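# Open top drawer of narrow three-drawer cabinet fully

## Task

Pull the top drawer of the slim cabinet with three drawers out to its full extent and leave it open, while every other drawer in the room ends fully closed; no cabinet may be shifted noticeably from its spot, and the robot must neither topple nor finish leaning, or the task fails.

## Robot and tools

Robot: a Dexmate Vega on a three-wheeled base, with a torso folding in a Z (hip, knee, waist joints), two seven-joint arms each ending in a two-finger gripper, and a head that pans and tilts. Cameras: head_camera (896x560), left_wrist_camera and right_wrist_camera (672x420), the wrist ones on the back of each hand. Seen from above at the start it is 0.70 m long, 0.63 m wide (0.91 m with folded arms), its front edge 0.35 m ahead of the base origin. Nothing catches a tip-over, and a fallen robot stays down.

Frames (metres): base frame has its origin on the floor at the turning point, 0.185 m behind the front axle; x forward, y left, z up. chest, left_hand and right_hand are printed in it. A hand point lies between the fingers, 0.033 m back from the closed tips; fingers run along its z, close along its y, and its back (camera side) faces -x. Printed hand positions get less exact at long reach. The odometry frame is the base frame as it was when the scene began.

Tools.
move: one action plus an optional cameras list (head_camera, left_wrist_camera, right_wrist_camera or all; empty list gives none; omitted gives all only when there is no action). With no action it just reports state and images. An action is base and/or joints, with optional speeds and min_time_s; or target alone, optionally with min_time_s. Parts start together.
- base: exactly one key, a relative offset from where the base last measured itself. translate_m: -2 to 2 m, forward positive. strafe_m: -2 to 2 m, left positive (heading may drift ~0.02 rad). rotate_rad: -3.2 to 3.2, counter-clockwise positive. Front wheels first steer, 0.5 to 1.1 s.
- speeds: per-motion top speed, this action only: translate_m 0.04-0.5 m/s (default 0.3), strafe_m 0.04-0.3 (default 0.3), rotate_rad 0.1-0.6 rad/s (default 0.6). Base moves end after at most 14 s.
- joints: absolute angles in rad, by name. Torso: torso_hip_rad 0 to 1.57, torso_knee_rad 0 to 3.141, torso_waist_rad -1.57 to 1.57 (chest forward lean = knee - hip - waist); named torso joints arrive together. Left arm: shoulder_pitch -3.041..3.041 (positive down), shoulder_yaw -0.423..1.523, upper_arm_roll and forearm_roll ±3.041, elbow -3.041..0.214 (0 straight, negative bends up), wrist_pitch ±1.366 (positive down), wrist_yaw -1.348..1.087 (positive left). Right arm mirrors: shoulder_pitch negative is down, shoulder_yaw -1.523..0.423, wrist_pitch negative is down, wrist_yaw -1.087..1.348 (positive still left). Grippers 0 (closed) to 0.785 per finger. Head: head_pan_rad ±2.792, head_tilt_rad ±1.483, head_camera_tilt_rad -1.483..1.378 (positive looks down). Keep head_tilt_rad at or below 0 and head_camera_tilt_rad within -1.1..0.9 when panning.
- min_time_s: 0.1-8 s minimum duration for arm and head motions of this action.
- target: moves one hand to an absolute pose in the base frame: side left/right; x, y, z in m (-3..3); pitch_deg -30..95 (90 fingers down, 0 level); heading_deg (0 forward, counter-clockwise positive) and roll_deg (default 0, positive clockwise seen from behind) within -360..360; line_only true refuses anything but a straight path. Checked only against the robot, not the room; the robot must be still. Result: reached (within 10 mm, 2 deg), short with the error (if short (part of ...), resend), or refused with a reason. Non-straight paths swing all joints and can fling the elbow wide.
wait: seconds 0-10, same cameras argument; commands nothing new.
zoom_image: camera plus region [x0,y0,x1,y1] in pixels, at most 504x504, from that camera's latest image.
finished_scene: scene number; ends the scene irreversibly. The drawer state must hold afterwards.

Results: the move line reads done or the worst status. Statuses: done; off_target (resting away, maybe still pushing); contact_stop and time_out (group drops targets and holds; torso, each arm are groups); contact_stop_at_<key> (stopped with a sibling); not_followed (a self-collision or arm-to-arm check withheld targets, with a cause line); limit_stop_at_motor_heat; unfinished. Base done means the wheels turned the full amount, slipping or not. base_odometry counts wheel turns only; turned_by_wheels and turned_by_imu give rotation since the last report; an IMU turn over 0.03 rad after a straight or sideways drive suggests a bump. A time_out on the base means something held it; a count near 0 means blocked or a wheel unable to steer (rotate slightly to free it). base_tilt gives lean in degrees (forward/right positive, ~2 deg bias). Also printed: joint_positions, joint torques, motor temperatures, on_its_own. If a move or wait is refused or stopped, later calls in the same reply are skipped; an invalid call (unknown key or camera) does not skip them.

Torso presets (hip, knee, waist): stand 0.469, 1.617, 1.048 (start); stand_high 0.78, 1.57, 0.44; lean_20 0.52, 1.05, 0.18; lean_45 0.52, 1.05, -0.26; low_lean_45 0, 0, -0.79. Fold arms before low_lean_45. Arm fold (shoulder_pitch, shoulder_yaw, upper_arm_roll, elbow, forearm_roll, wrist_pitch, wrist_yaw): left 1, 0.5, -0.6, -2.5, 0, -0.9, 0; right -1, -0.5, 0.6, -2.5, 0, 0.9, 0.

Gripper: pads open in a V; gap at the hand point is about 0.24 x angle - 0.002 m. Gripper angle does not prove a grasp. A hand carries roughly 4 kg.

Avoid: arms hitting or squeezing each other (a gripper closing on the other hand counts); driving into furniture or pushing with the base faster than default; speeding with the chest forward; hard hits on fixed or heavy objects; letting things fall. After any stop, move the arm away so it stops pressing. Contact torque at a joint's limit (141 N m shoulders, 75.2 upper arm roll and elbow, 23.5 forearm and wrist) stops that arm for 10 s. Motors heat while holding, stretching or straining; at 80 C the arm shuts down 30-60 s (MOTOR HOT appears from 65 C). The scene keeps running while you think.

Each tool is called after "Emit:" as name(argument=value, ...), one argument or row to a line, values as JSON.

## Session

Emit:
move(
  joints={"head_camera_tilt_rad": 0.3},
  cameras=["head_camera"],
)

Emit:
move(
  joints={"head_pan_rad": 1.2},
  cameras=["head_camera"],
)

Emit:
move(
  joints={"head_pan_rad": 2.3},
  cameras=["head_camera"],
)

Emit:
move(
  joints={"head_pan_rad": -1.2},
  cameras=["head_camera"],
)

Emit:
move(
  joints={"head_pan_rad": -2.3},
  cameras=["head_camera"],
)

Scene clock: 0.87 s.
Joint torques (N m): left_arm=[5.08 0.87 -1.65 -3.67 0.24 -1.45 -0.14] | right_arm=[-5.84 -1.44 0.78 -1.99 0.26 2.31 -0.16]
Motor temperatures (°C): left_arm=[31 31 31 26 40 35 41] | right_arm=[30 27 33 31 36 36 33]
move: done
base_odometry: x=+0.000 y=+0.000 heading=+0.000
turned_by_wheels: +0.000
turned_by_imu: +0.000
base_tilt: forward=+0.0 right=+0.8
base_status: not commanded
joint_positions: torso_hip_rad=+0.469 torso_knee_rad=+1.617 torso_waist_rad=+1.048 left_shoulder_pitch_rad=+2.189 left_shoulder_yaw_rad=-0.007 left_upper_arm_roll_rad=+0.016 left_elbow_rad=-1.090 left_forearm_roll_rad=+0.013 left_wrist_pitch_rad=-0.515 left_wrist_yaw_rad=+0.020 left_gripper_rad=+0.005 right_shoulder_pitch_rad=-2.209 right_shoulder_yaw_rad=-0.016 right_upper_arm_roll_rad=+0.009 right_elbow_rad=-1.106 right_forearm_roll_rad=-0.010 right_wrist_pitch_rad=+0.494 right_wrist_yaw_rad=-0.018 right_gripper_rad=+0.005 head_pan_rad=+0.000 head_tilt_rad=+0.000 head_camera_tilt_rad=+0.300
joint_status: all done
chest: x=-0.0111 y=+0.0000 z=+1.4155 quat_wxyz=(+0.999, +0.000, +0.050, +0.000) (m; base frame)
left_hand: x=+0.1832 y=+0.2195 z=+0.6290 quat_wxyz=(+0.429, +0.002, +0.903, +0.000) pitch_deg=+39.1 heading_deg=-0.2 roll_deg=+0.1 back=up (m; base frame)
right_hand: x=+0.1700 y=-0.2462 z=+0.6246 quat_wxyz=(+0.418, -0.007, +0.908, -0.015) pitch_deg=+40.6 heading_deg=-1.6 roll_deg=-2.5 back=up (m; base frame)
pictures: head_camera

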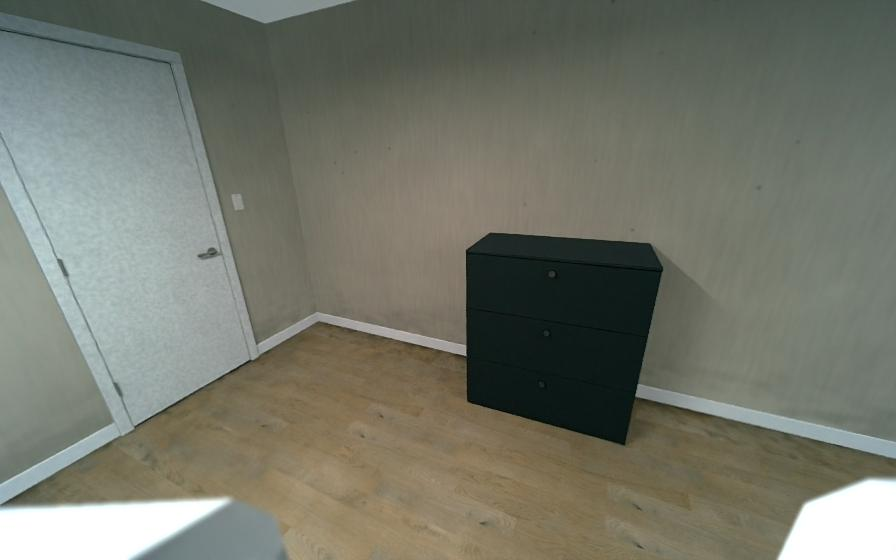

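Scene clock: 2.33 s.
Joint torques (N m): left_arm=[5.74 -0.01 -0.89 -2.44 0.12 -2.29 0.05] | right_arm=[-6 -0.12 0.67 -1.94 0.05 2.31 -0.12]
move: done
base_odometry: x=+0.000 y=+0.000 heading=+0.000
turned_by_wheels: +0.000
turned_by_imu: +0.000
base_tilt: forward=+0.1 right=+0.8
base_status: not commanded
joint_positions: torso_hip_rad=+0.469 torso_knee_rad=+1.617 torso_waist_rad=+1.048 left_shoulder_pitch_rad=+2.189 left_shoulder_yaw_rad=-0.007 left_upper_arm_roll_rad=+0.016 left_elbow_rad=-1.090 left_forearm_roll_rad=+0.013 left_wrist_pitch_rad=-0.515 left_wrist_yaw_rad=+0.020 left_gripper_rad=+0.005 right_shoulder_pitch_rad=-2.209 right_shoulder_yaw_rad=-0.016 right_upper_arm_roll_rad=+0.009 right_elbow_rad=-1.106 right_forearm_roll_rad=-0.010 right_wrist_pitch_rad=+0.494 right_wrist_yaw_rad=-0.018 right_gripper_rad=+0.005 head_pan_rad=+1.200 head_tilt_rad=+0.000 head_camera_tilt_rad=+0.300
joint_status: all done
chest: x=-0.0111 y=+0.0000 z=+1.4155 quat_wxyz=(+0.999, +0.000, +0.050, +0.000) (m; base frame)
left_hand: x=+0.1832 y=+0.2195 z=+0.6290 quat_wxyz=(+0.429, +0.002, +0.903, +0.000) pitch_deg=+39.1 heading_deg=-0.2 roll_deg=+0.1 back=up (m; base frame)
right_hand: x=+0.1700 y=-0.2462 z=+0.6246 quat_wxyz=(+0.418, -0.007, +0.908, -0.015) pitch_deg=+40.6 heading_deg=-1.6 roll_deg=-2.5 back=up (m; base frame)
pictures: head_camera

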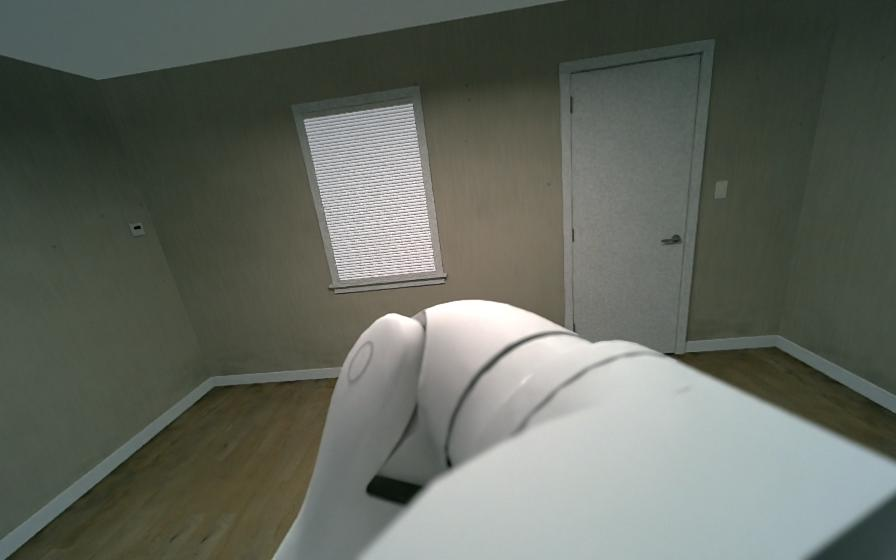

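Scene clock: 3.73 s.
Joint torques (N m): left_arm=[3.86 -1.4 -0.18 -2.92 0.16 -2.36 0.23] | right_arm=[-5.65 -0.19 0.71 -2.88 0.17 2.23 -0.09]
move: done
base_odometry: x=+0.000 y=+0.000 heading=+0.000
turned_by_wheels: +0.000
turned_by_imu: +0.000
base_tilt: forward=+0.0 right=+0.8
base_status: not commanded
joint_positions: torso_hip_rad=+0.469 torso_knee_rad=+1.617 torso_waist_rad=+1.048 left_shoulder_pitch_rad=+2.189 left_shoulder_yaw_rad=-0.007 left_upper_arm_roll_rad=+0.016 left_elbow_rad=-1.090 left_forearm_roll_rad=+0.013 left_wrist_pitch_rad=-0.515 left_wrist_yaw_rad=+0.020 left_gripper_rad=+0.005 right_shoulder_pitch_rad=-2.209 right_shoulder_yaw_rad=-0.016 right_upper_arm_roll_rad=+0.009 right_elbow_rad=-1.106 right_forearm_roll_rad=-0.010 right_wrist_pitch_rad=+0.494 right_wrist_yaw_rad=-0.018 right_gripper_rad=+0.005 head_pan_rad=+2.300 head_tilt_rad=+0.000 head_camera_tilt_rad=+0.300
joint_status: all done
chest: x=-0.0111 y=+0.0000 z=+1.4155 quat_wxyz=(+0.999, +0.000, +0.050, +0.000) (m; base frame)
left_hand: x=+0.1832 y=+0.2195 z=+0.6290 quat_wxyz=(+0.429, +0.002, +0.903, +0.000) pitch_deg=+39.1 heading_deg=-0.2 roll_deg=+0.1 back=up (m; base frame)
right_hand: x=+0.1700 y=-0.2462 z=+0.6246 quat_wxyz=(+0.418, -0.007, +0.908, -0.015) pitch_deg=+40.6 heading_deg=-1.6 roll_deg=-2.5 back=up (m; base frame)
pictures: head_camera

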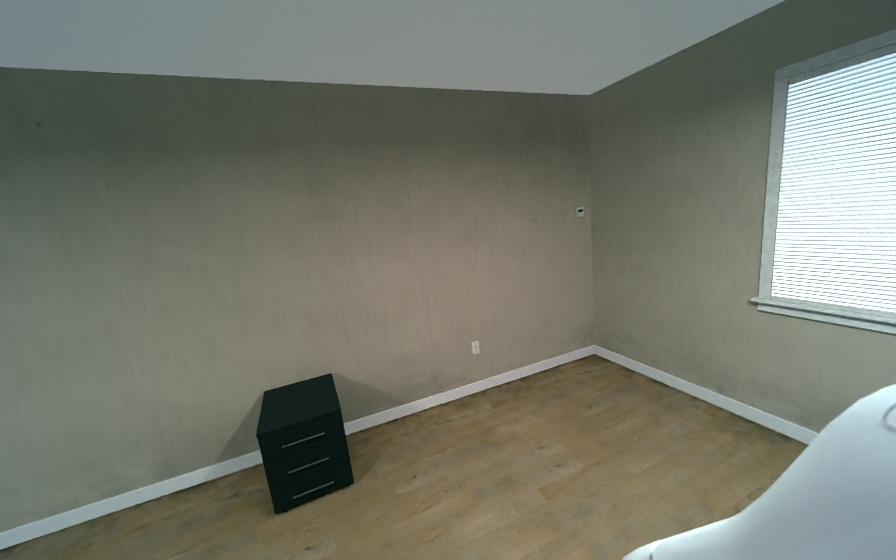

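Scene clock: 6.73 s.
Joint torques (N m): left_arm=[3.85 -0.1 -1.28 -2.44 0.18 -2.03 -0.09] | right_arm=[-5.34 -1.59 0.98 -2.85 0.11 2 -0.03]
move: done
base_odometry: x=+0.000 y=+0.000 heading=+0.000
turned_by_wheels: +0.000
turned_by_imu: +0.000
base_tilt: forward=+0.0 right=+0.8
base_status: not commanded
joint_positions: torso_hip_rad=+0.469 torso_knee_rad=+1.617 torso_waist_rad=+1.048 left_shoulder_pitch_rad=+2.189 left_shoulder_yaw_rad=-0.007 left_upper_arm_roll_rad=+0.016 left_elbow_rad=-1.090 left_forearm_roll_rad=+0.013 left_wrist_pitch_rad=-0.515 left_wrist_yaw_rad=+0.020 left_gripper_rad=+0.005 right_shoulder_pitch_rad=-2.209 right_shoulder_yaw_rad=-0.016 right_upper_arm_roll_rad=+0.009 right_elbow_rad=-1.106 right_forearm_roll_rad=-0.010 right_wrist_pitch_rad=+0.494 right_wrist_yaw_rad=-0.018 right_gripper_rad=+0.005 head_pan_rad=-1.200 head_tilt_rad=+0.000 head_camera_tilt_rad=+0.300
joint_status: all done
chest: x=-0.0111 y=+0.0000 z=+1.4155 quat_wxyz=(+0.999, +0.000, +0.050, +0.000) (m; base frame)
left_hand: x=+0.1832 y=+0.2195 z=+0.6290 quat_wxyz=(+0.429, +0.002, +0.903, +0.000) pitch_deg=+39.1 heading_deg=-0.2 roll_deg=+0.1 back=up (m; base frame)
right_hand: x=+0.1700 y=-0.2462 z=+0.6246 quat_wxyz=(+0.418, -0.007, +0.908, -0.015) pitch_deg=+40.6 heading_deg=-1.6 roll_deg=-2.5 back=up (m; base frame)
pictures: head_camera

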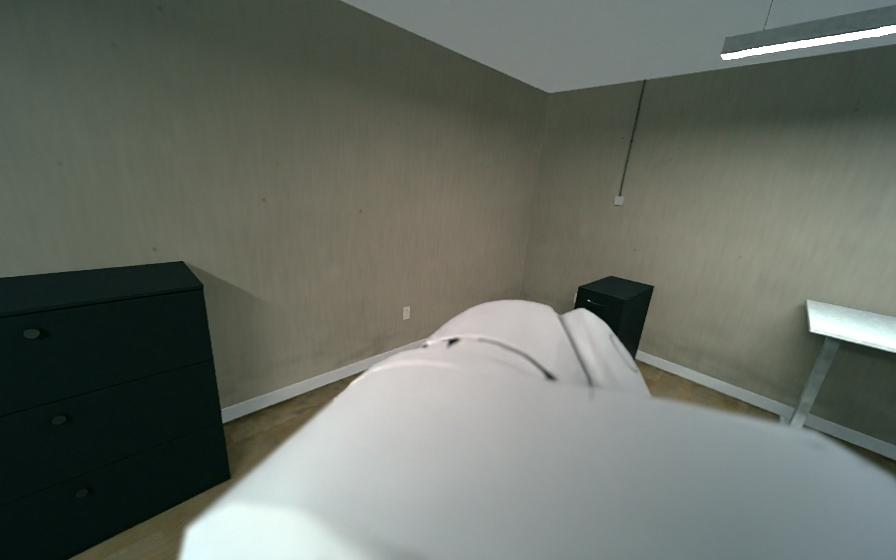

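Scene clock: 8.13 s.
Joint torques (N m): left_arm=[4.32 -0.35 -0.29 -2.73 0 -1.72 0] | right_arm=[-4.18 -1.26 0.82 -2 0.17 1.93 -0.1]
move: done
base_odometry: x=+0.000 y=+0.000 heading=+0.000
turned_by_wheels: +0.000
turned_by_imu: +0.000
base_tilt: forward=+0.0 right=+0.7
base_status: not commanded
joint_positions: torso_hip_rad=+0.469 torso_knee_rad=+1.617 torso_waist_rad=+1.048 left_shoulder_pitch_rad=+2.189 left_shoulder_yaw_rad=-0.007 left_upper_arm_roll_rad=+0.016 left_elbow_rad=-1.090 left_forearm_roll_rad=+0.013 left_wrist_pitch_rad=-0.515 left_wrist_yaw_rad=+0.020 left_gripper_rad=+0.005 right_shoulder_pitch_rad=-2.209 right_shoulder_yaw_rad=-0.016 right_upper_arm_roll_rad=+0.009 right_elbow_rad=-1.106 right_forearm_roll_rad=-0.010 right_wrist_pitch_rad=+0.494 right_wrist_yaw_rad=-0.018 right_gripper_rad=+0.005 head_pan_rad=-2.300 head_tilt_rad=+0.000 head_camera_tilt_rad=+0.300
joint_status: all done
chest: x=-0.0111 y=+0.0000 z=+1.4155 quat_wxyz=(+0.999, +0.000, +0.050, +0.000) (m; base frame)
left_hand: x=+0.1832 y=+0.2195 z=+0.6290 quat_wxyz=(+0.429, +0.002, +0.903, +0.000) pitch_deg=+39.1 heading_deg=-0.2 roll_deg=+0.1 back=up (m; base frame)
right_hand: x=+0.1700 y=-0.2462 z=+0.6246 quat_wxyz=(+0.418, -0.007, +0.908, -0.015) pitch_deg=+40.6 heading_deg=-1.6 roll_deg=-2.5 back=up (m; base frame)
pictures: head_camera

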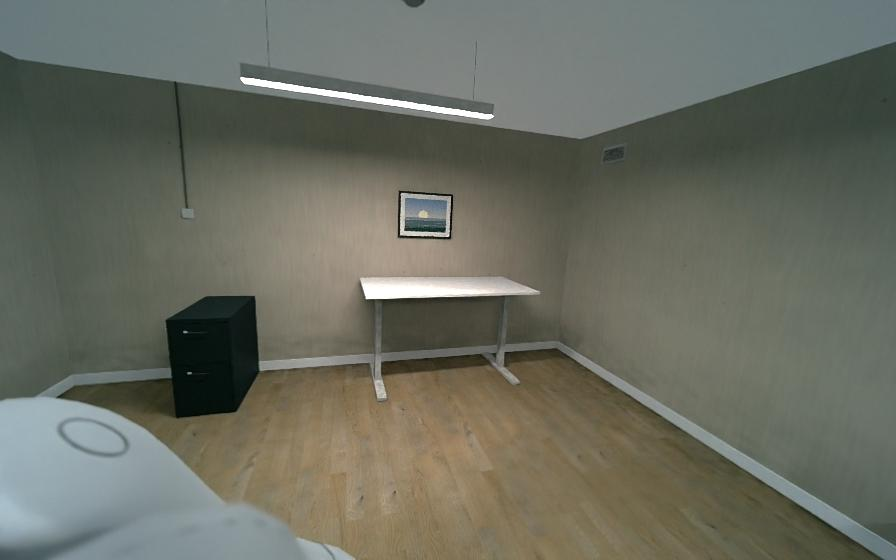

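Emit:
move(
  base={"rotate_rad": 2.69},
  joints={"torso_hip_rad": 0.05, "torso_knee_rad": 0.6, "torso_waist_rad": 0.0, "head_pan_rad": 0, "head_camera_tilt_rad": 0.15, "left_shoulder_pitch_rad": 2.0, "left_shoulder_yaw_rad": 0, "left_upper_arm_roll_rad": 0, "left_elbow_rad": -2.0, "left_forearm_roll_rad": 0, "left_wrist_pitch_rad": -0.495, "left_wrist_yaw_rad": 0, "right_shoulder_pitch_rad": -2.0, "right_shoulder_yaw_rad": -0.1, "right_upper_arm_roll_rad": 0, "right_elbow_rad": -2.2, "right_forearm_roll_rad": 0, "right_wrist_pitch_rad": 0.3, "right_wrist_yaw_rad": 0, "left_gripper_rad": 0.3},
  cameras=["head_camera"],
)

Emit:
zoom_image(
  camera="head_camera",
  region=[300, 150, 550, 400],
)

Scene clock: 15.13 s.
Joint torques (N m): left_arm=[-0.7 3.18 -3.26 -7.05 0.07 -2.19 -0.47] | right_arm=[9.25 -2.74 -3.5 -8.55 0.44 2.27 0.17]
move: done
base_odometry: x=+0.003 y=+0.000 heading=+2.698
turned_by_wheels: +2.698
turned_by_imu: +2.684
base_tilt: forward=+0.0 right=+0.8
base_status: done
joint_positions: torso_hip_rad=+0.050 torso_knee_rad=+0.600 torso_waist_rad=+0.000 left_shoulder_pitch_rad=+2.000 left_shoulder_yaw_rad=+0.000 left_upper_arm_roll_rad=+0.000 left_elbow_rad=-2.000 left_forearm_roll_rad=+0.000 left_wrist_pitch_rad=-0.495 left_wrist_yaw_rad=+0.000 left_gripper_rad=+0.300 right_shoulder_pitch_rad=-2.000 right_shoulder_yaw_rad=-0.100 right_upper_arm_roll_rad=+0.000 right_elbow_rad=-2.199 right_forearm_roll_rad=+0.000 right_wrist_pitch_rad=+0.300 right_wrist_yaw_rad=+0.000 right_gripper_rad=+0.005 head_pan_rad=+0.000 head_tilt_rad=+0.000 head_camera_tilt_rad=+0.150
joint_status: all done
chest: x=+0.0427 y=+0.0000 z=+1.1113 quat_wxyz=(+0.962, +0.000, +0.272, +0.000) (m; base frame)
left_hand: x=+0.4033 y=+0.2292 z=+0.6859 quat_wxyz=(+0.687, +0.000, +0.727, +0.000) pitch_deg=+3.2 heading_deg=+0.0 roll_deg=+0.0 back=up (m; base frame)
right_hand: x=+0.4334 y=-0.2143 z=+0.7322 quat_wxyz=(+0.688, -0.049, +0.724, +0.008) pitch_deg=+3.1 heading_deg=+4.6 roll_deg=-3.2 back=up (m; base frame)
pictures: head_camera

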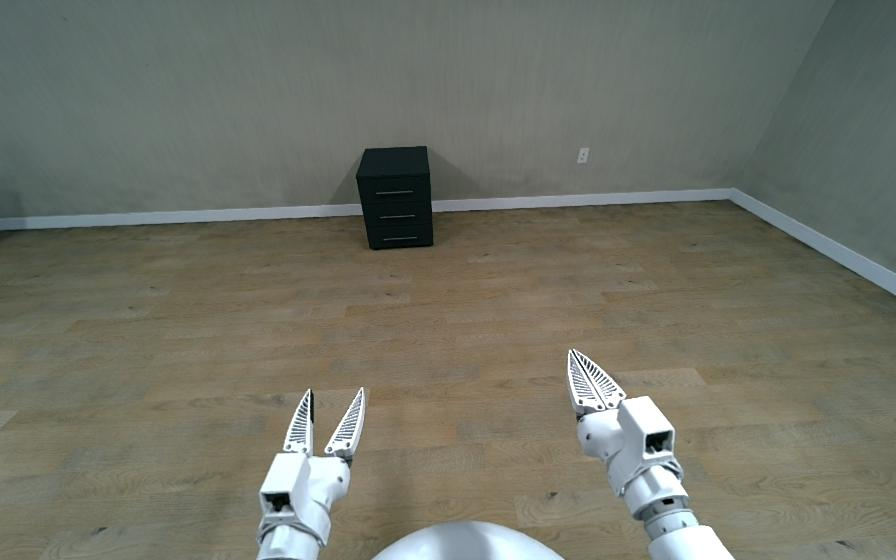

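Scaled by 2.016 from the camera's 896x560 image, which has a finer 960x600 frame.

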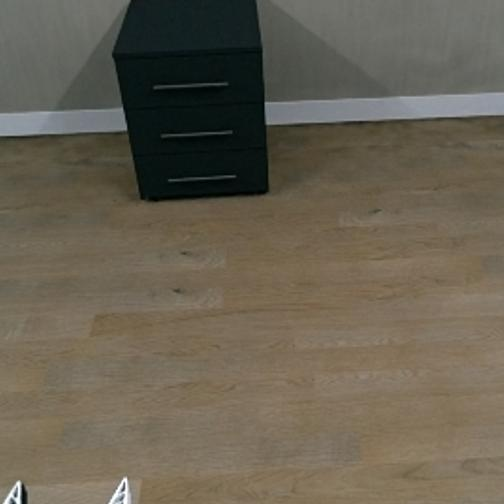

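Emit:
move(
  base={"rotate_rad": 0.08},
)

Emit:
move(
  base={"translate_m": 1.1},
  joints={"left_shoulder_pitch_rad": 0.955, "left_shoulder_yaw_rad": 0.213, "left_upper_arm_roll_rad": 0.395, "left_elbow_rad": -0.793, "left_forearm_roll_rad": 1.14, "left_wrist_pitch_rad": 0.12, "left_wrist_yaw_rad": 0.432},
  cameras=["head_camera", "left_wrist_camera"],
)

Emit:
zoom_image(
  camera="head_camera",
  region=[270, 200, 520, 450],
)

Scene clock: 16.90 s.
Joint torques (N m): left_arm=[-2.26 1.43 -3.59 -6.48 -0.1 -1.61 -0.49] | right_arm=[6.93 -2.2 -2.77 -8.11 0.34 2.35 0.13]
move: done
base_odometry: x=+0.003 y=+0.000 heading=+2.778
turned_by_wheels: +0.080
turned_by_imu: +0.080
base_tilt: forward=+0.0 right=+0.8
base_status: done
joint_positions: torso_hip_rad=+0.050 torso_knee_rad=+0.600 torso_waist_rad=+0.000 left_shoulder_pitch_rad=+2.000 left_shoulder_yaw_rad=+0.000 left_upper_arm_roll_rad=+0.000 left_elbow_rad=-2.000 left_forearm_roll_rad=+0.000 left_wrist_pitch_rad=-0.495 left_wrist_yaw_rad=+0.000 left_gripper_rad=+0.300 right_shoulder_pitch_rad=-2.000 right_shoulder_yaw_rad=-0.100 right_upper_arm_roll_rad=+0.000 right_elbow_rad=-2.200 right_forearm_roll_rad=+0.000 right_wrist_pitch_rad=+0.300 right_wrist_yaw_rad=+0.000 right_gripper_rad=+0.005 head_pan_rad=+0.000 head_tilt_rad=+0.000 head_camera_tilt_rad=+0.150
joint_status: not commanded
chest: x=+0.0427 y=+0.0000 z=+1.1113 quat_wxyz=(+0.962, +0.000, +0.272, +0.000) (m; base frame)
left_hand: x=+0.4034 y=+0.2292 z=+0.6859 quat_wxyz=(+0.687, +0.000, +0.726, +0.000) pitch_deg=+3.2 heading_deg=+0.0 roll_deg=+0.0 back=up (m; base frame)
right_hand: x=+0.4334 y=-0.2143 z=+0.7324 quat_wxyz=(+0.688, -0.049, +0.724, +0.008) pitch_deg=+3.0 heading_deg=+4.6 roll_deg=-3.2 back=up (m; base frame)
pictures: none

Scene clock: 22.37 s.
Joint torques (N m): left_arm=[-19.67 4.34 -1.06 -3.51 0.58 0.23 1.2] | right_arm=[7.09 -2.24 -3.32 -7.01 0.35 2.56 0.06]
move: done
base_odometry: x=-1.025 y=+0.389 heading=+2.779
turned_by_wheels: +0.001
turned_by_imu: +0.000
base_tilt: forward=+0.1 right=+0.7
base_status: done
joint_positions: torso_hip_rad=+0.050 torso_knee_rad=+0.600 torso_waist_rad=+0.000 left_shoulder_pitch_rad=+0.958 left_shoulder_yaw_rad=+0.212 left_upper_arm_roll_rad=+0.394 left_elbow_rad=-0.796 left_forearm_roll_rad=+1.137 left_wrist_pitch_rad=+0.118 left_wrist_yaw_rad=+0.431 left_gripper_rad=+0.300 right_shoulder_pitch_rad=-2.000 right_shoulder_yaw_rad=-0.100 right_upper_arm_roll_rad=+0.000 right_elbow_rad=-2.200 right_forearm_roll_rad=+0.000 right_wrist_pitch_rad=+0.300 right_wrist_yaw_rad=+0.000 right_gripper_rad=+0.005 head_pan_rad=+0.000 head_tilt_rad=+0.000 head_camera_tilt_rad=+0.150
joint_status: all done
chest: x=+0.0428 y=+0.0000 z=+1.1112 quat_wxyz=(+0.962, +0.000, +0.272, +0.000) (m; base frame)
left_hand: x=+0.6291 y=+0.2491 z=+0.4291 quat_wxyz=(+0.406, +0.578, +0.581, +0.404) pitch_deg=+20.1 heading_deg=+0.0 roll_deg=+89.7 (m; base frame)
right_hand: x=+0.4335 y=-0.2143 z=+0.7323 quat_wxyz=(+0.688, -0.049, +0.724, +0.008) pitch_deg=+3.0 heading_deg=+4.6 roll_deg=-3.2 back=up (m; base frame)
pictures: head_camera, left_wrist_camera

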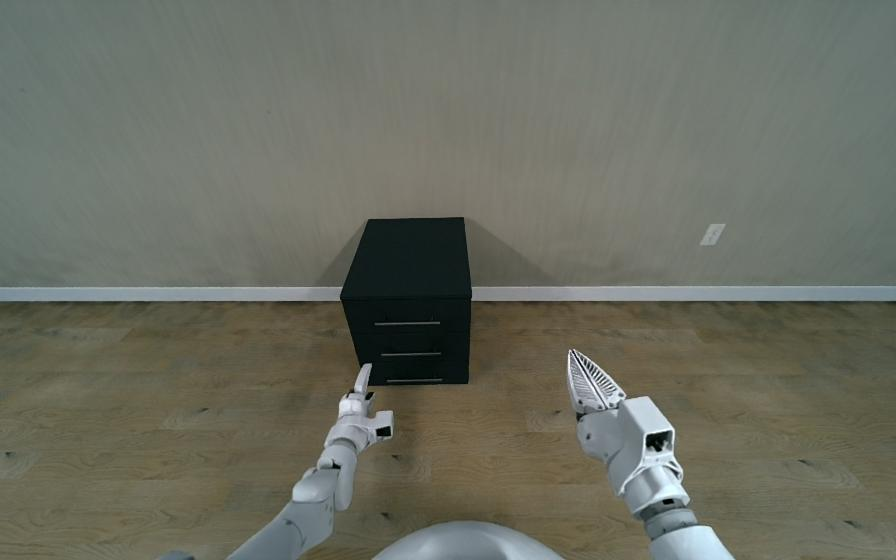

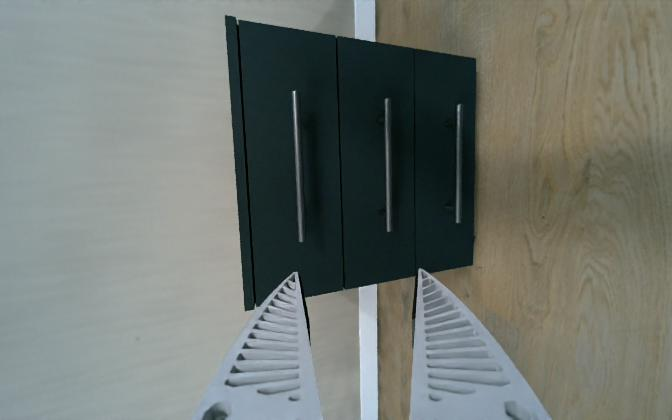

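Scaled by 2.016 from the camera's 896x560 image, which has a finer 960x600 frame.

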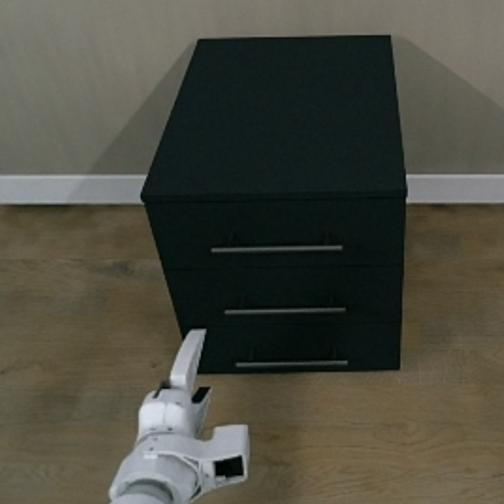

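Emit:
move(
  base={"strafe_m": -0.11},
  cameras=["head_camera","left_wrist_camera"],
)

Scene clock: 25.83 s.
Joint torques (N m): left_arm=[-18.86 4.53 -1.25 -3.89 0.43 0.56 1.19] | right_arm=[7.2 -2.4 -2.14 -7.04 0.26 2.42 0.13]
move: done
base_odometry: x=-0.987 y=+0.492 heading=+2.778
turned_by_wheels: -0.001
turned_by_imu: +0.004
base_tilt: forward=+0.1 right=+0.8
base_status: done
joint_positions: torso_hip_rad=+0.050 torso_knee_rad=+0.600 torso_waist_rad=+0.000 left_shoulder_pitch_rad=+0.955 left_shoulder_yaw_rad=+0.213 left_upper_arm_roll_rad=+0.395 left_elbow_rad=-0.793 left_forearm_roll_rad=+1.140 left_wrist_pitch_rad=+0.120 left_wrist_yaw_rad=+0.432 left_gripper_rad=+0.300 right_shoulder_pitch_rad=-2.000 right_shoulder_yaw_rad=-0.100 right_upper_arm_roll_rad=+0.000 right_elbow_rad=-2.200 right_forearm_roll_rad=+0.000 right_wrist_pitch_rad=+0.300 right_wrist_yaw_rad=+0.000 right_gripper_rad=+0.005 head_pan_rad=+0.000 head_tilt_rad=+0.000 head_camera_tilt_rad=+0.150
joint_status: not commanded
chest: x=+0.0428 y=+0.0000 z=+1.1112 quat_wxyz=(+0.962, +0.000, +0.272, +0.000) (m; base frame)
left_hand: x=+0.6299 y=+0.2499 z=+0.4296 quat_wxyz=(+0.405, +0.579, +0.579, +0.405) pitch_deg=+20.0 heading_deg=+0.0 roll_deg=+90.0 (m; base frame)
right_hand: x=+0.4335 y=-0.2142 z=+0.7323 quat_wxyz=(+0.688, -0.049, +0.724, +0.008) pitch_deg=+3.0 heading_deg=+4.6 roll_deg=-3.2 back=up (m; base frame)
pictures: head_camera, left_wrist_camera

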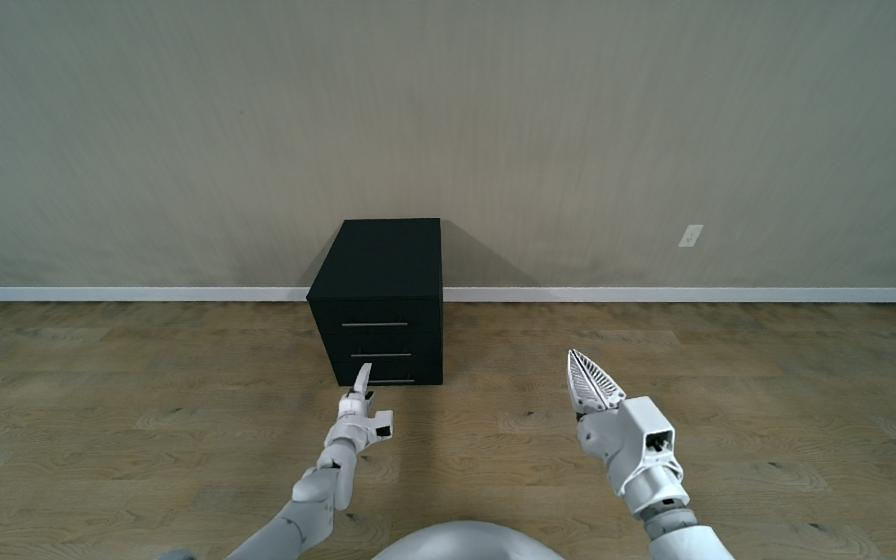

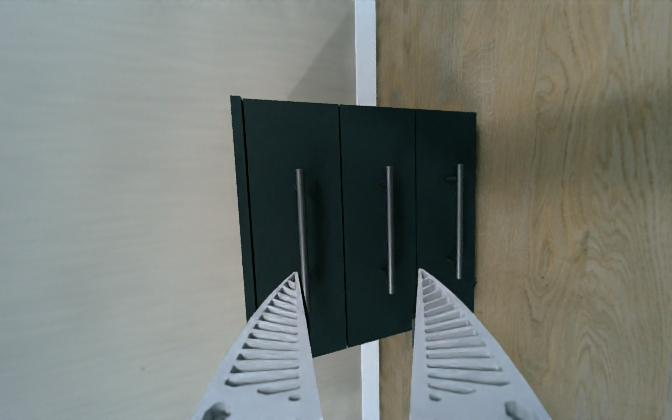

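Emit:
move(
  base={"translate_m": 0.15},
  speeds={"translate_m": 0.15},
  cameras=["head_camera","left_wrist_camera"],
)

Scene clock: 29.33 s.
Joint torques (N m): left_arm=[-19.13 3.2 -0.8 -3.8 0.45 -0.13 1.2] | right_arm=[7.58 -2.51 -2.19 -7.17 0.32 2.42 0]
move: done
base_odometry: x=-1.127 y=+0.546 heading=+2.778
turned_by_wheels: +0.000
turned_by_imu: -0.002
base_tilt: forward=+0.1 right=+0.7
base_status: done
joint_positions: torso_hip_rad=+0.050 torso_knee_rad=+0.600 torso_waist_rad=+0.000 left_shoulder_pitch_rad=+0.955 left_shoulder_yaw_rad=+0.213 left_upper_arm_roll_rad=+0.395 left_elbow_rad=-0.793 left_forearm_roll_rad=+1.140 left_wrist_pitch_rad=+0.120 left_wrist_yaw_rad=+0.432 left_gripper_rad=+0.300 right_shoulder_pitch_rad=-2.000 right_shoulder_yaw_rad=-0.100 right_upper_arm_roll_rad=+0.000 right_elbow_rad=-2.200 right_forearm_roll_rad=+0.000 right_wrist_pitch_rad=+0.300 right_wrist_yaw_rad=+0.000 right_gripper_rad=+0.005 head_pan_rad=+0.000 head_tilt_rad=+0.000 head_camera_tilt_rad=+0.150
joint_status: not commanded
chest: x=+0.0428 y=+0.0000 z=+1.1112 quat_wxyz=(+0.962, +0.000, +0.272, +0.000) (m; base frame)
left_hand: x=+0.6299 y=+0.2499 z=+0.4296 quat_wxyz=(+0.405, +0.579, +0.579, +0.405) pitch_deg=+20.0 heading_deg=+0.0 roll_deg=+90.0 (m; base frame)
right_hand: x=+0.4335 y=-0.2142 z=+0.7323 quat_wxyz=(+0.688, -0.049, +0.724, +0.008) pitch_deg=+3.0 heading_deg=+4.6 roll_deg=-3.2 back=up (m; base frame)
pictures: head_camera, left_wrist_camera

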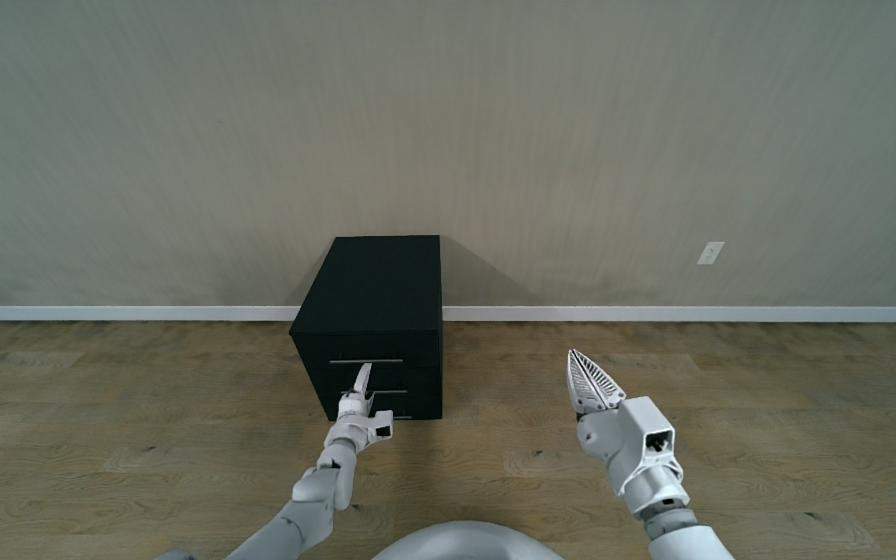

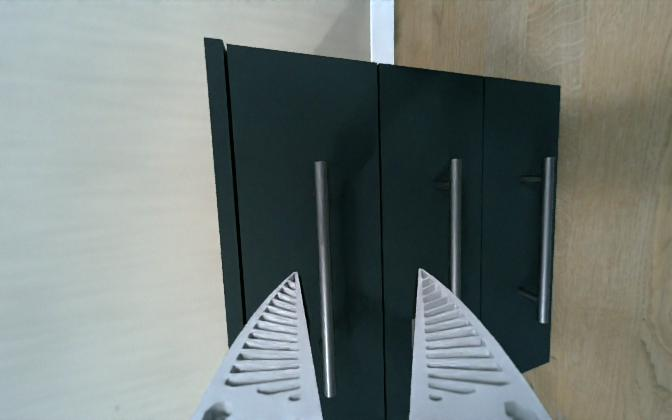

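Emit:
move(
  base={"translate_m": 0.09},
  speeds={"translate_m": 0.08},
  cameras=["head_camera","left_wrist_camera"],
)

Scene clock: 31.53 s.
Joint torques (N m): left_arm=[-20.52 4.61 -1.86 -5.02 -0.16 0.12 -0.62] | right_arm=[5.75 -2.23 -3.11 -6.59 0.3 2.85 0.03]
move: done
base_odometry: x=-1.211 y=+0.578 heading=+2.779
turned_by_wheels: +0.001
turned_by_imu: +0.001
base_tilt: forward=+0.0 right=+0.8
base_status: done
joint_positions: torso_hip_rad=+0.050 torso_knee_rad=+0.600 torso_waist_rad=+0.000 left_shoulder_pitch_rad=+0.955 left_shoulder_yaw_rad=+0.213 left_upper_arm_roll_rad=+0.395 left_elbow_rad=-0.793 left_forearm_roll_rad=+1.140 left_wrist_pitch_rad=+0.120 left_wrist_yaw_rad=+0.432 left_gripper_rad=+0.300 right_shoulder_pitch_rad=-2.000 right_shoulder_yaw_rad=-0.100 right_upper_arm_roll_rad=+0.000 right_elbow_rad=-2.200 right_forearm_roll_rad=+0.000 right_wrist_pitch_rad=+0.300 right_wrist_yaw_rad=+0.000 right_gripper_rad=+0.005 head_pan_rad=+0.000 head_tilt_rad=+0.000 head_camera_tilt_rad=+0.150
joint_status: not commanded
chest: x=+0.0426 y=+0.0000 z=+1.1113 quat_wxyz=(+0.962, +0.000, +0.271, +0.000) (m; base frame)
left_hand: x=+0.6299 y=+0.2499 z=+0.4299 quat_wxyz=(+0.406, +0.579, +0.579, +0.406) pitch_deg=+20.0 heading_deg=+0.0 roll_deg=+90.0 (m; base frame)
right_hand: x=+0.4334 y=-0.2142 z=+0.7324 quat_wxyz=(+0.688, -0.049, +0.724, +0.008) pitch_deg=+3.0 heading_deg=+4.6 roll_deg=-3.2 back=up (m; base frame)
pictures: head_camera, left_wrist_camera

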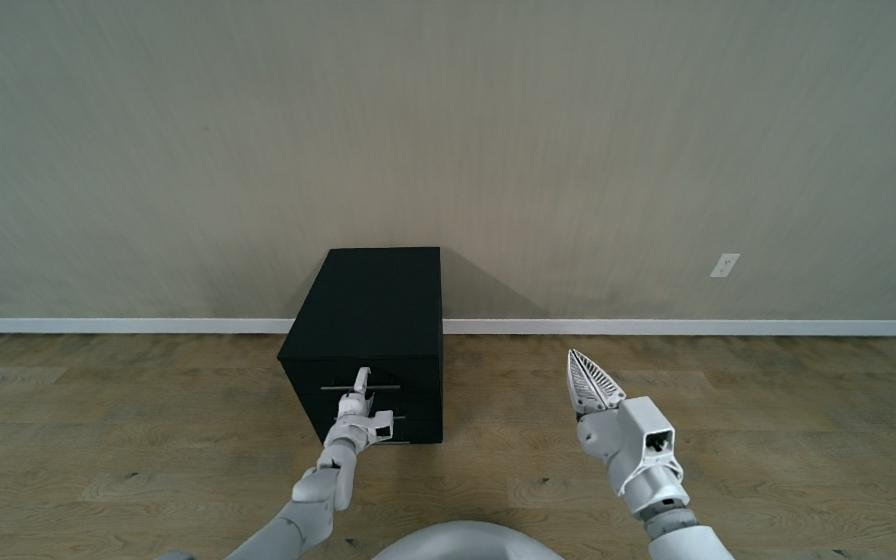

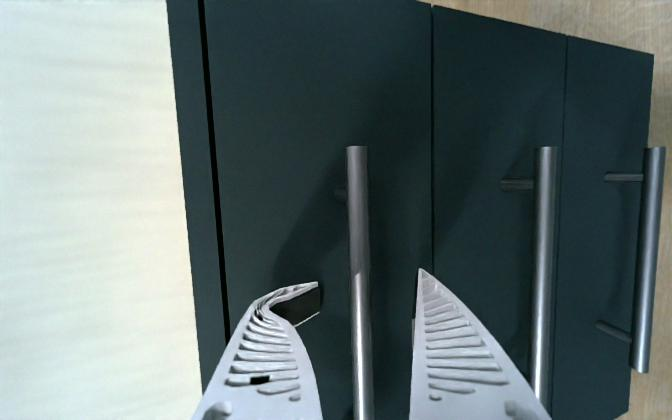

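Emit:
move(
  target={"side":"left","x":0.619,"y":0.25,"z":0.43,"pitch_deg":20,"heading_deg":0,"roll_deg":90},
  cameras=["left_wrist_camera"],
)

Emit:
move(
  joints={"left_gripper_rad": 0.0},
  cameras=["left_wrist_camera"],
)

Scene clock: 33.17 s.
Joint torques (N m): left_arm=[-15.28 3.1 -7.41 -6.51 0.74 0.33 1.19] | right_arm=[6.67 -1.82 -2.94 -7.51 0.41 3.25 -0.05]
move: done
base_odometry: x=-1.211 y=+0.578 heading=+2.779
turned_by_wheels: +0.000
turned_by_imu: +0.000
base_tilt: forward=+0.1 right=+0.8
base_status: not commanded
joint_positions: torso_hip_rad=+0.050 torso_knee_rad=+0.600 torso_waist_rad=+0.000 left_shoulder_pitch_rad=+0.997 left_shoulder_yaw_rad=+0.225 left_upper_arm_roll_rad=+0.391 left_elbow_rad=-0.851 left_forearm_roll_rad=+1.142 left_wrist_pitch_rad=+0.132 left_wrist_yaw_rad=+0.420 left_gripper_rad=+0.300 right_shoulder_pitch_rad=-2.000 right_shoulder_yaw_rad=-0.100 right_upper_arm_roll_rad=+0.000 right_elbow_rad=-2.200 right_forearm_roll_rad=+0.000 right_wrist_pitch_rad=+0.300 right_wrist_yaw_rad=+0.000 right_gripper_rad=+0.005 head_pan_rad=+0.000 head_tilt_rad=+0.000 head_camera_tilt_rad=+0.150
joint_status: not commanded
chest: x=+0.0426 y=+0.0000 z=+1.1112 quat_wxyz=(+0.962, +0.000, +0.272, +0.000) (m; base frame)
left_hand: x=+0.6194 y=+0.2498 z=+0.4295 quat_wxyz=(+0.405, +0.579, +0.579, +0.405) pitch_deg=+20.1 heading_deg=+0.0 roll_deg=+90.0 (m; base frame)
left_hand_status: reached (straight line, planned for 0.5 s): 1 mm and 0.1 deg off.
right_hand: x=+0.4334 y=-0.2142 z=+0.7324 quat_wxyz=(+0.688, -0.049, +0.724, +0.008) pitch_deg=+3.0 heading_deg=+4.6 roll_deg=-3.2 back=up (m; base frame)
pictures: left_wrist_camera

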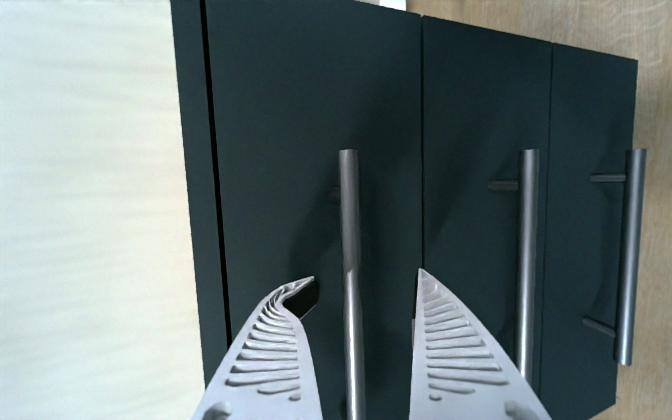

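Scene clock: 34.07 s.
Joint torques (N m): left_arm=[-2.41 5.18 -5.59 -2.68 0.17 0.61 -0.37] | right_arm=[6.89 -2.69 -2.95 -6.9 0.28 2.42 -0.04]
move: done
base_odometry: x=-1.211 y=+0.578 heading=+2.778
turned_by_wheels: +0.000
turned_by_imu: +0.000
base_tilt: forward=+0.1 right=+0.8
base_status: not commanded
joint_positions: torso_hip_rad=+0.050 torso_knee_rad=+0.600 torso_waist_rad=+0.000 left_shoulder_pitch_rad=+0.999 left_shoulder_yaw_rad=+0.226 left_upper_arm_roll_rad=+0.390 left_elbow_rad=-0.854 left_forearm_roll_rad=+1.142 left_wrist_pitch_rad=+0.133 left_wrist_yaw_rad=+0.420 left_gripper_rad=+0.000 right_shoulder_pitch_rad=-2.000 right_shoulder_yaw_rad=-0.100 right_upper_arm_roll_rad=+0.000 right_elbow_rad=-2.200 right_forearm_roll_rad=+0.000 right_wrist_pitch_rad=+0.300 right_wrist_yaw_rad=+0.000 right_gripper_rad=+0.005 head_pan_rad=+0.000 head_tilt_rad=+0.000 head_camera_tilt_rad=+0.150
joint_status: all done
chest: x=+0.0426 y=+0.0000 z=+1.1113 quat_wxyz=(+0.962, +0.000, +0.272, +0.000) (m; base frame)
left_hand: x=+0.6193 y=+0.2498 z=+0.4302 quat_wxyz=(+0.406, +0.579, +0.579, +0.406) pitch_deg=+20.0 heading_deg=+0.0 roll_deg=+90.0 (m; base frame)
right_hand: x=+0.4334 y=-0.2142 z=+0.7324 quat_wxyz=(+0.688, -0.049, +0.724, +0.008) pitch_deg=+3.0 heading_deg=+4.6 roll_deg=-3.2 back=up (m; base frame)
pictures: left_wrist_camera

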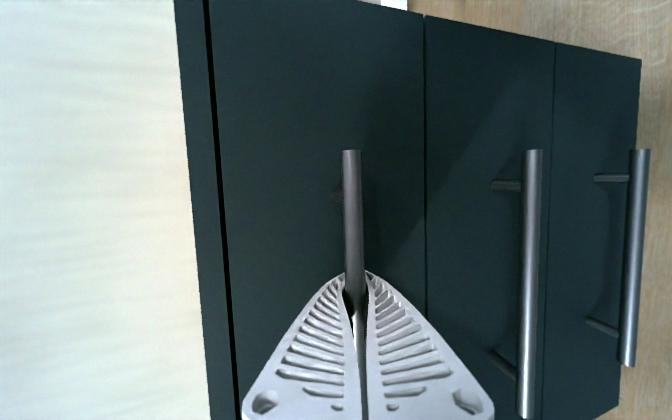

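Emit:
move(
  base={"translate_m": -0.1},
  speeds={"translate_m": 0.08},
  cameras=["head_camera","left_wrist_camera"],
)

Scene clock: 36.17 s.
Joint torques (N m): left_arm=[-4.79 2.74 -3.53 -2.82 0.17 -0.27 -0.61] | right_arm=[5.97 -3.25 -2.47 -7.44 0.25 1.98 0.16]
move: done
base_odometry: x=-1.117 y=+0.542 heading=+2.779
turned_by_wheels: +0.000
turned_by_imu: +0.000
base_tilt: forward=+0.0 right=+0.8
base_status: done
joint_positions: torso_hip_rad=+0.050 torso_knee_rad=+0.600 torso_waist_rad=+0.000 left_shoulder_pitch_rad=+1.000 left_shoulder_yaw_rad=+0.226 left_upper_arm_roll_rad=+0.390 left_elbow_rad=-0.855 left_forearm_roll_rad=+1.142 left_wrist_pitch_rad=+0.133 left_wrist_yaw_rad=+0.420 left_gripper_rad=+0.000 right_shoulder_pitch_rad=-2.000 right_shoulder_yaw_rad=-0.100 right_upper_arm_roll_rad=+0.000 right_elbow_rad=-2.200 right_forearm_roll_rad=+0.000 right_wrist_pitch_rad=+0.300 right_wrist_yaw_rad=+0.000 right_gripper_rad=+0.005 head_pan_rad=+0.000 head_tilt_rad=+0.000 head_camera_tilt_rad=+0.150
joint_status: not commanded
chest: x=+0.0427 y=+0.0000 z=+1.1112 quat_wxyz=(+0.962, +0.000, +0.272, +0.000) (m; base frame)
left_hand: x=+0.6192 y=+0.2499 z=+0.4302 quat_wxyz=(+0.406, +0.579, +0.579, +0.406) pitch_deg=+20.0 heading_deg=+0.0 roll_deg=+90.0 (m; base frame)
right_hand: x=+0.4334 y=-0.2142 z=+0.7324 quat_wxyz=(+0.688, -0.049, +0.724, +0.008) pitch_deg=+3.0 heading_deg=+4.6 roll_deg=-3.2 back=up (m; base frame)
pictures: head_camera, left_wrist_camera

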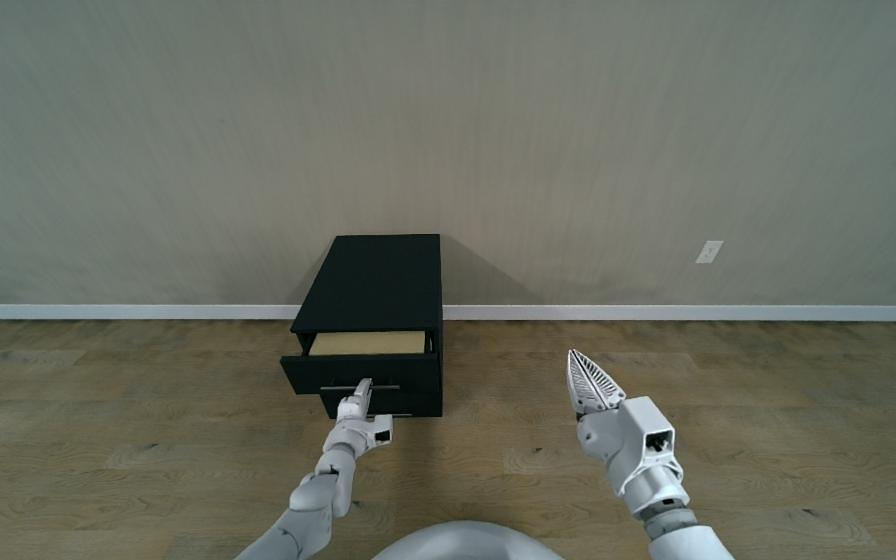

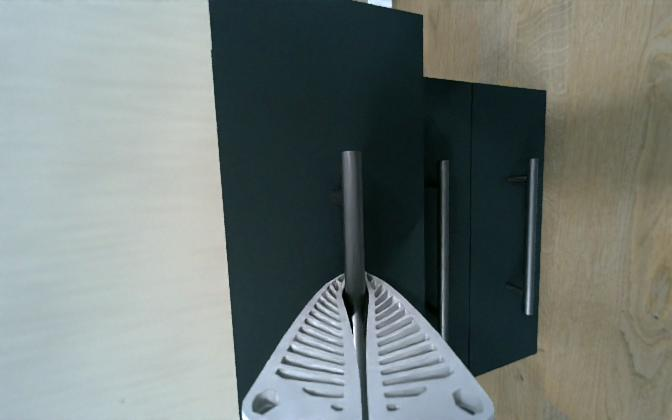

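Emit:
move(
  base={"translate_m": -0.2},
  speeds={"translate_m": 0.08},
  cameras=["head_camera","left_wrist_camera"],
)

Emit:
move(
  base={"translate_m": -0.05},
  speeds={"translate_m": 0.06},
  cameras=["head_camera","left_wrist_camera"],
)

Scene clock: 39.77 s.
Joint torques (N m): left_arm=[-6.69 1.18 -1.77 -3.65 0.34 -1.63 -0.32] | right_arm=[6.84 -2.19 -2.52 -7.44 0.39 2.94 0]
move: done
base_odometry: x=-0.931 y=+0.471 heading=+2.779
turned_by_wheels: +0.000
turned_by_imu: +0.001
base_tilt: forward=+0.0 right=+0.8
base_status: done
joint_positions: torso_hip_rad=+0.050 torso_knee_rad=+0.600 torso_waist_rad=+0.000 left_shoulder_pitch_rad=+1.000 left_shoulder_yaw_rad=+0.226 left_upper_arm_roll_rad=+0.390 left_elbow_rad=-0.855 left_forearm_roll_rad=+1.142 left_wrist_pitch_rad=+0.133 left_wrist_yaw_rad=+0.420 left_gripper_rad=+0.000 right_shoulder_pitch_rad=-2.000 right_shoulder_yaw_rad=-0.100 right_upper_arm_roll_rad=+0.000 right_elbow_rad=-2.200 right_forearm_roll_rad=+0.000 right_wrist_pitch_rad=+0.300 right_wrist_yaw_rad=+0.000 right_gripper_rad=+0.005 head_pan_rad=+0.000 head_tilt_rad=+0.000 head_camera_tilt_rad=+0.150
joint_status: not commanded
chest: x=+0.0427 y=+0.0000 z=+1.1112 quat_wxyz=(+0.962, +0.000, +0.272, +0.000) (m; base frame)
left_hand: x=+0.6192 y=+0.2502 z=+0.4301 quat_wxyz=(+0.406, +0.579, +0.579, +0.406) pitch_deg=+20.0 heading_deg=+0.0 roll_deg=-90.0 (m; base frame)
right_hand: x=+0.4334 y=-0.2142 z=+0.7324 quat_wxyz=(+0.688, -0.049, +0.724, +0.008) pitch_deg=+3.0 heading_deg=+4.6 roll_deg=-3.2 back=up (m; base frame)
pictures: head_camera, left_wrist_camera

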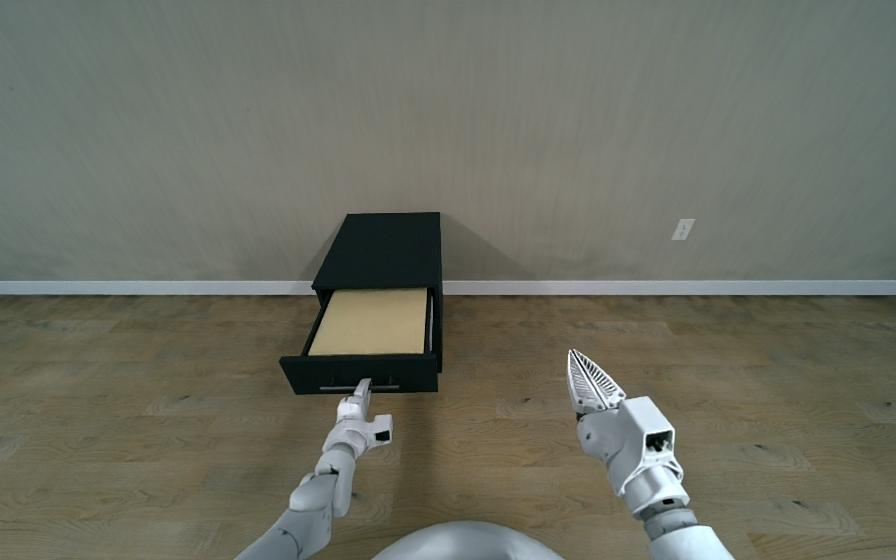

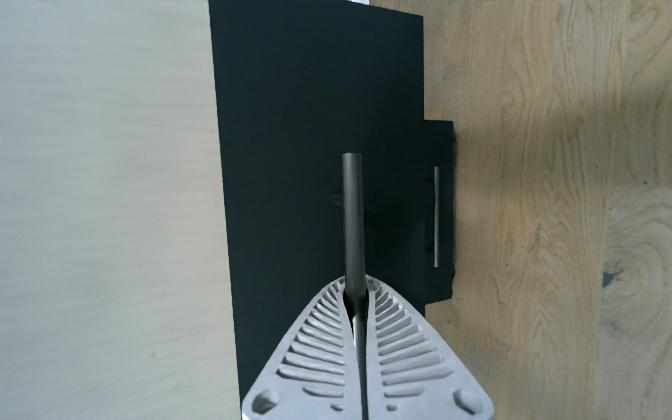

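Scene clock: 41.33 s.
Joint torques (N m): left_arm=[-5.12 1.2 -2.03 -2.41 0.13 -0.78 -0.14] | right_arm=[6.59 -2.12 -2.57 -7.44 0.37 2.67 -0.02]
move: done
base_odometry: x=-0.884 y=+0.453 heading=+2.780
turned_by_wheels: +0.001
turned_by_imu: +0.001
base_tilt: forward=+0.0 right=+0.8
base_status: done
joint_positions: torso_hip_rad=+0.050 torso_knee_rad=+0.600 torso_waist_rad=+0.000 left_shoulder_pitch_rad=+1.000 left_shoulder_yaw_rad=+0.226 left_upper_arm_roll_rad=+0.390 left_elbow_rad=-0.855 left_forearm_roll_rad=+1.142 left_wrist_pitch_rad=+0.133 left_wrist_yaw_rad=+0.420 left_gripper_rad=+0.000 right_shoulder_pitch_rad=-2.000 right_shoulder_yaw_rad=-0.100 right_upper_arm_roll_rad=+0.000 right_elbow_rad=-2.200 right_forearm_roll_rad=+0.000 right_wrist_pitch_rad=+0.300 right_wrist_yaw_rad=+0.000 right_gripper_rad=+0.005 head_pan_rad=+0.000 head_tilt_rad=+0.000 head_camera_tilt_rad=+0.150
joint_status: not commanded
chest: x=+0.0427 y=+0.0000 z=+1.1112 quat_wxyz=(+0.962, +0.000, +0.272, +0.000) (m; base frame)
left_hand: x=+0.6192 y=+0.2502 z=+0.4302 quat_wxyz=(+0.406, +0.579, +0.579, +0.406) pitch_deg=+20.0 heading_deg=+0.0 roll_deg=-90.0 (m; base frame)
right_hand: x=+0.4334 y=-0.2142 z=+0.7324 quat_wxyz=(+0.688, -0.049, +0.724, +0.008) pitch_deg=+3.0 heading_deg=+4.6 roll_deg=-3.2 back=up (m; base frame)
pictures: head_camera, left_wrist_camera

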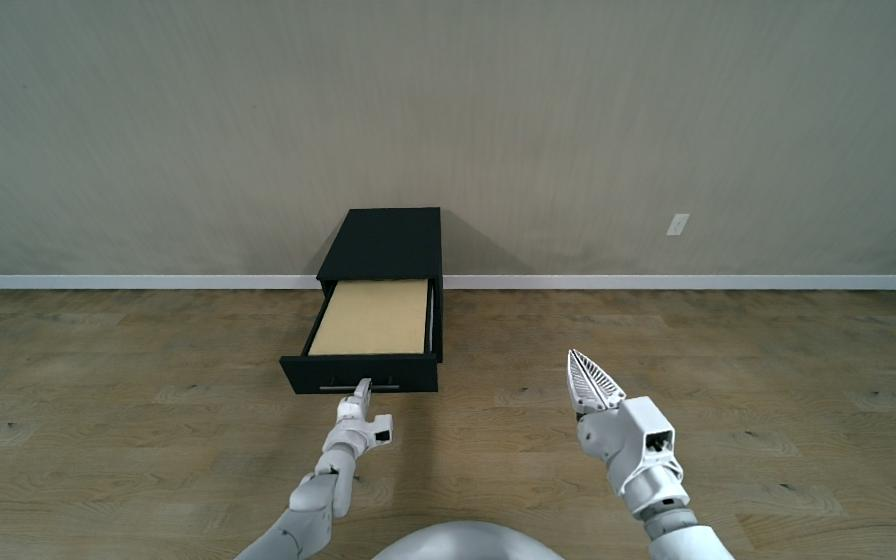

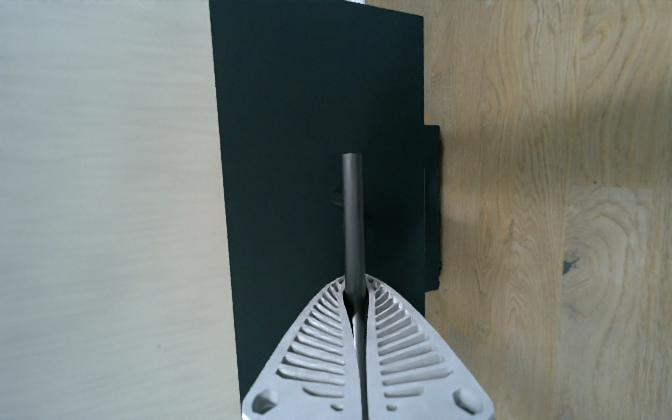

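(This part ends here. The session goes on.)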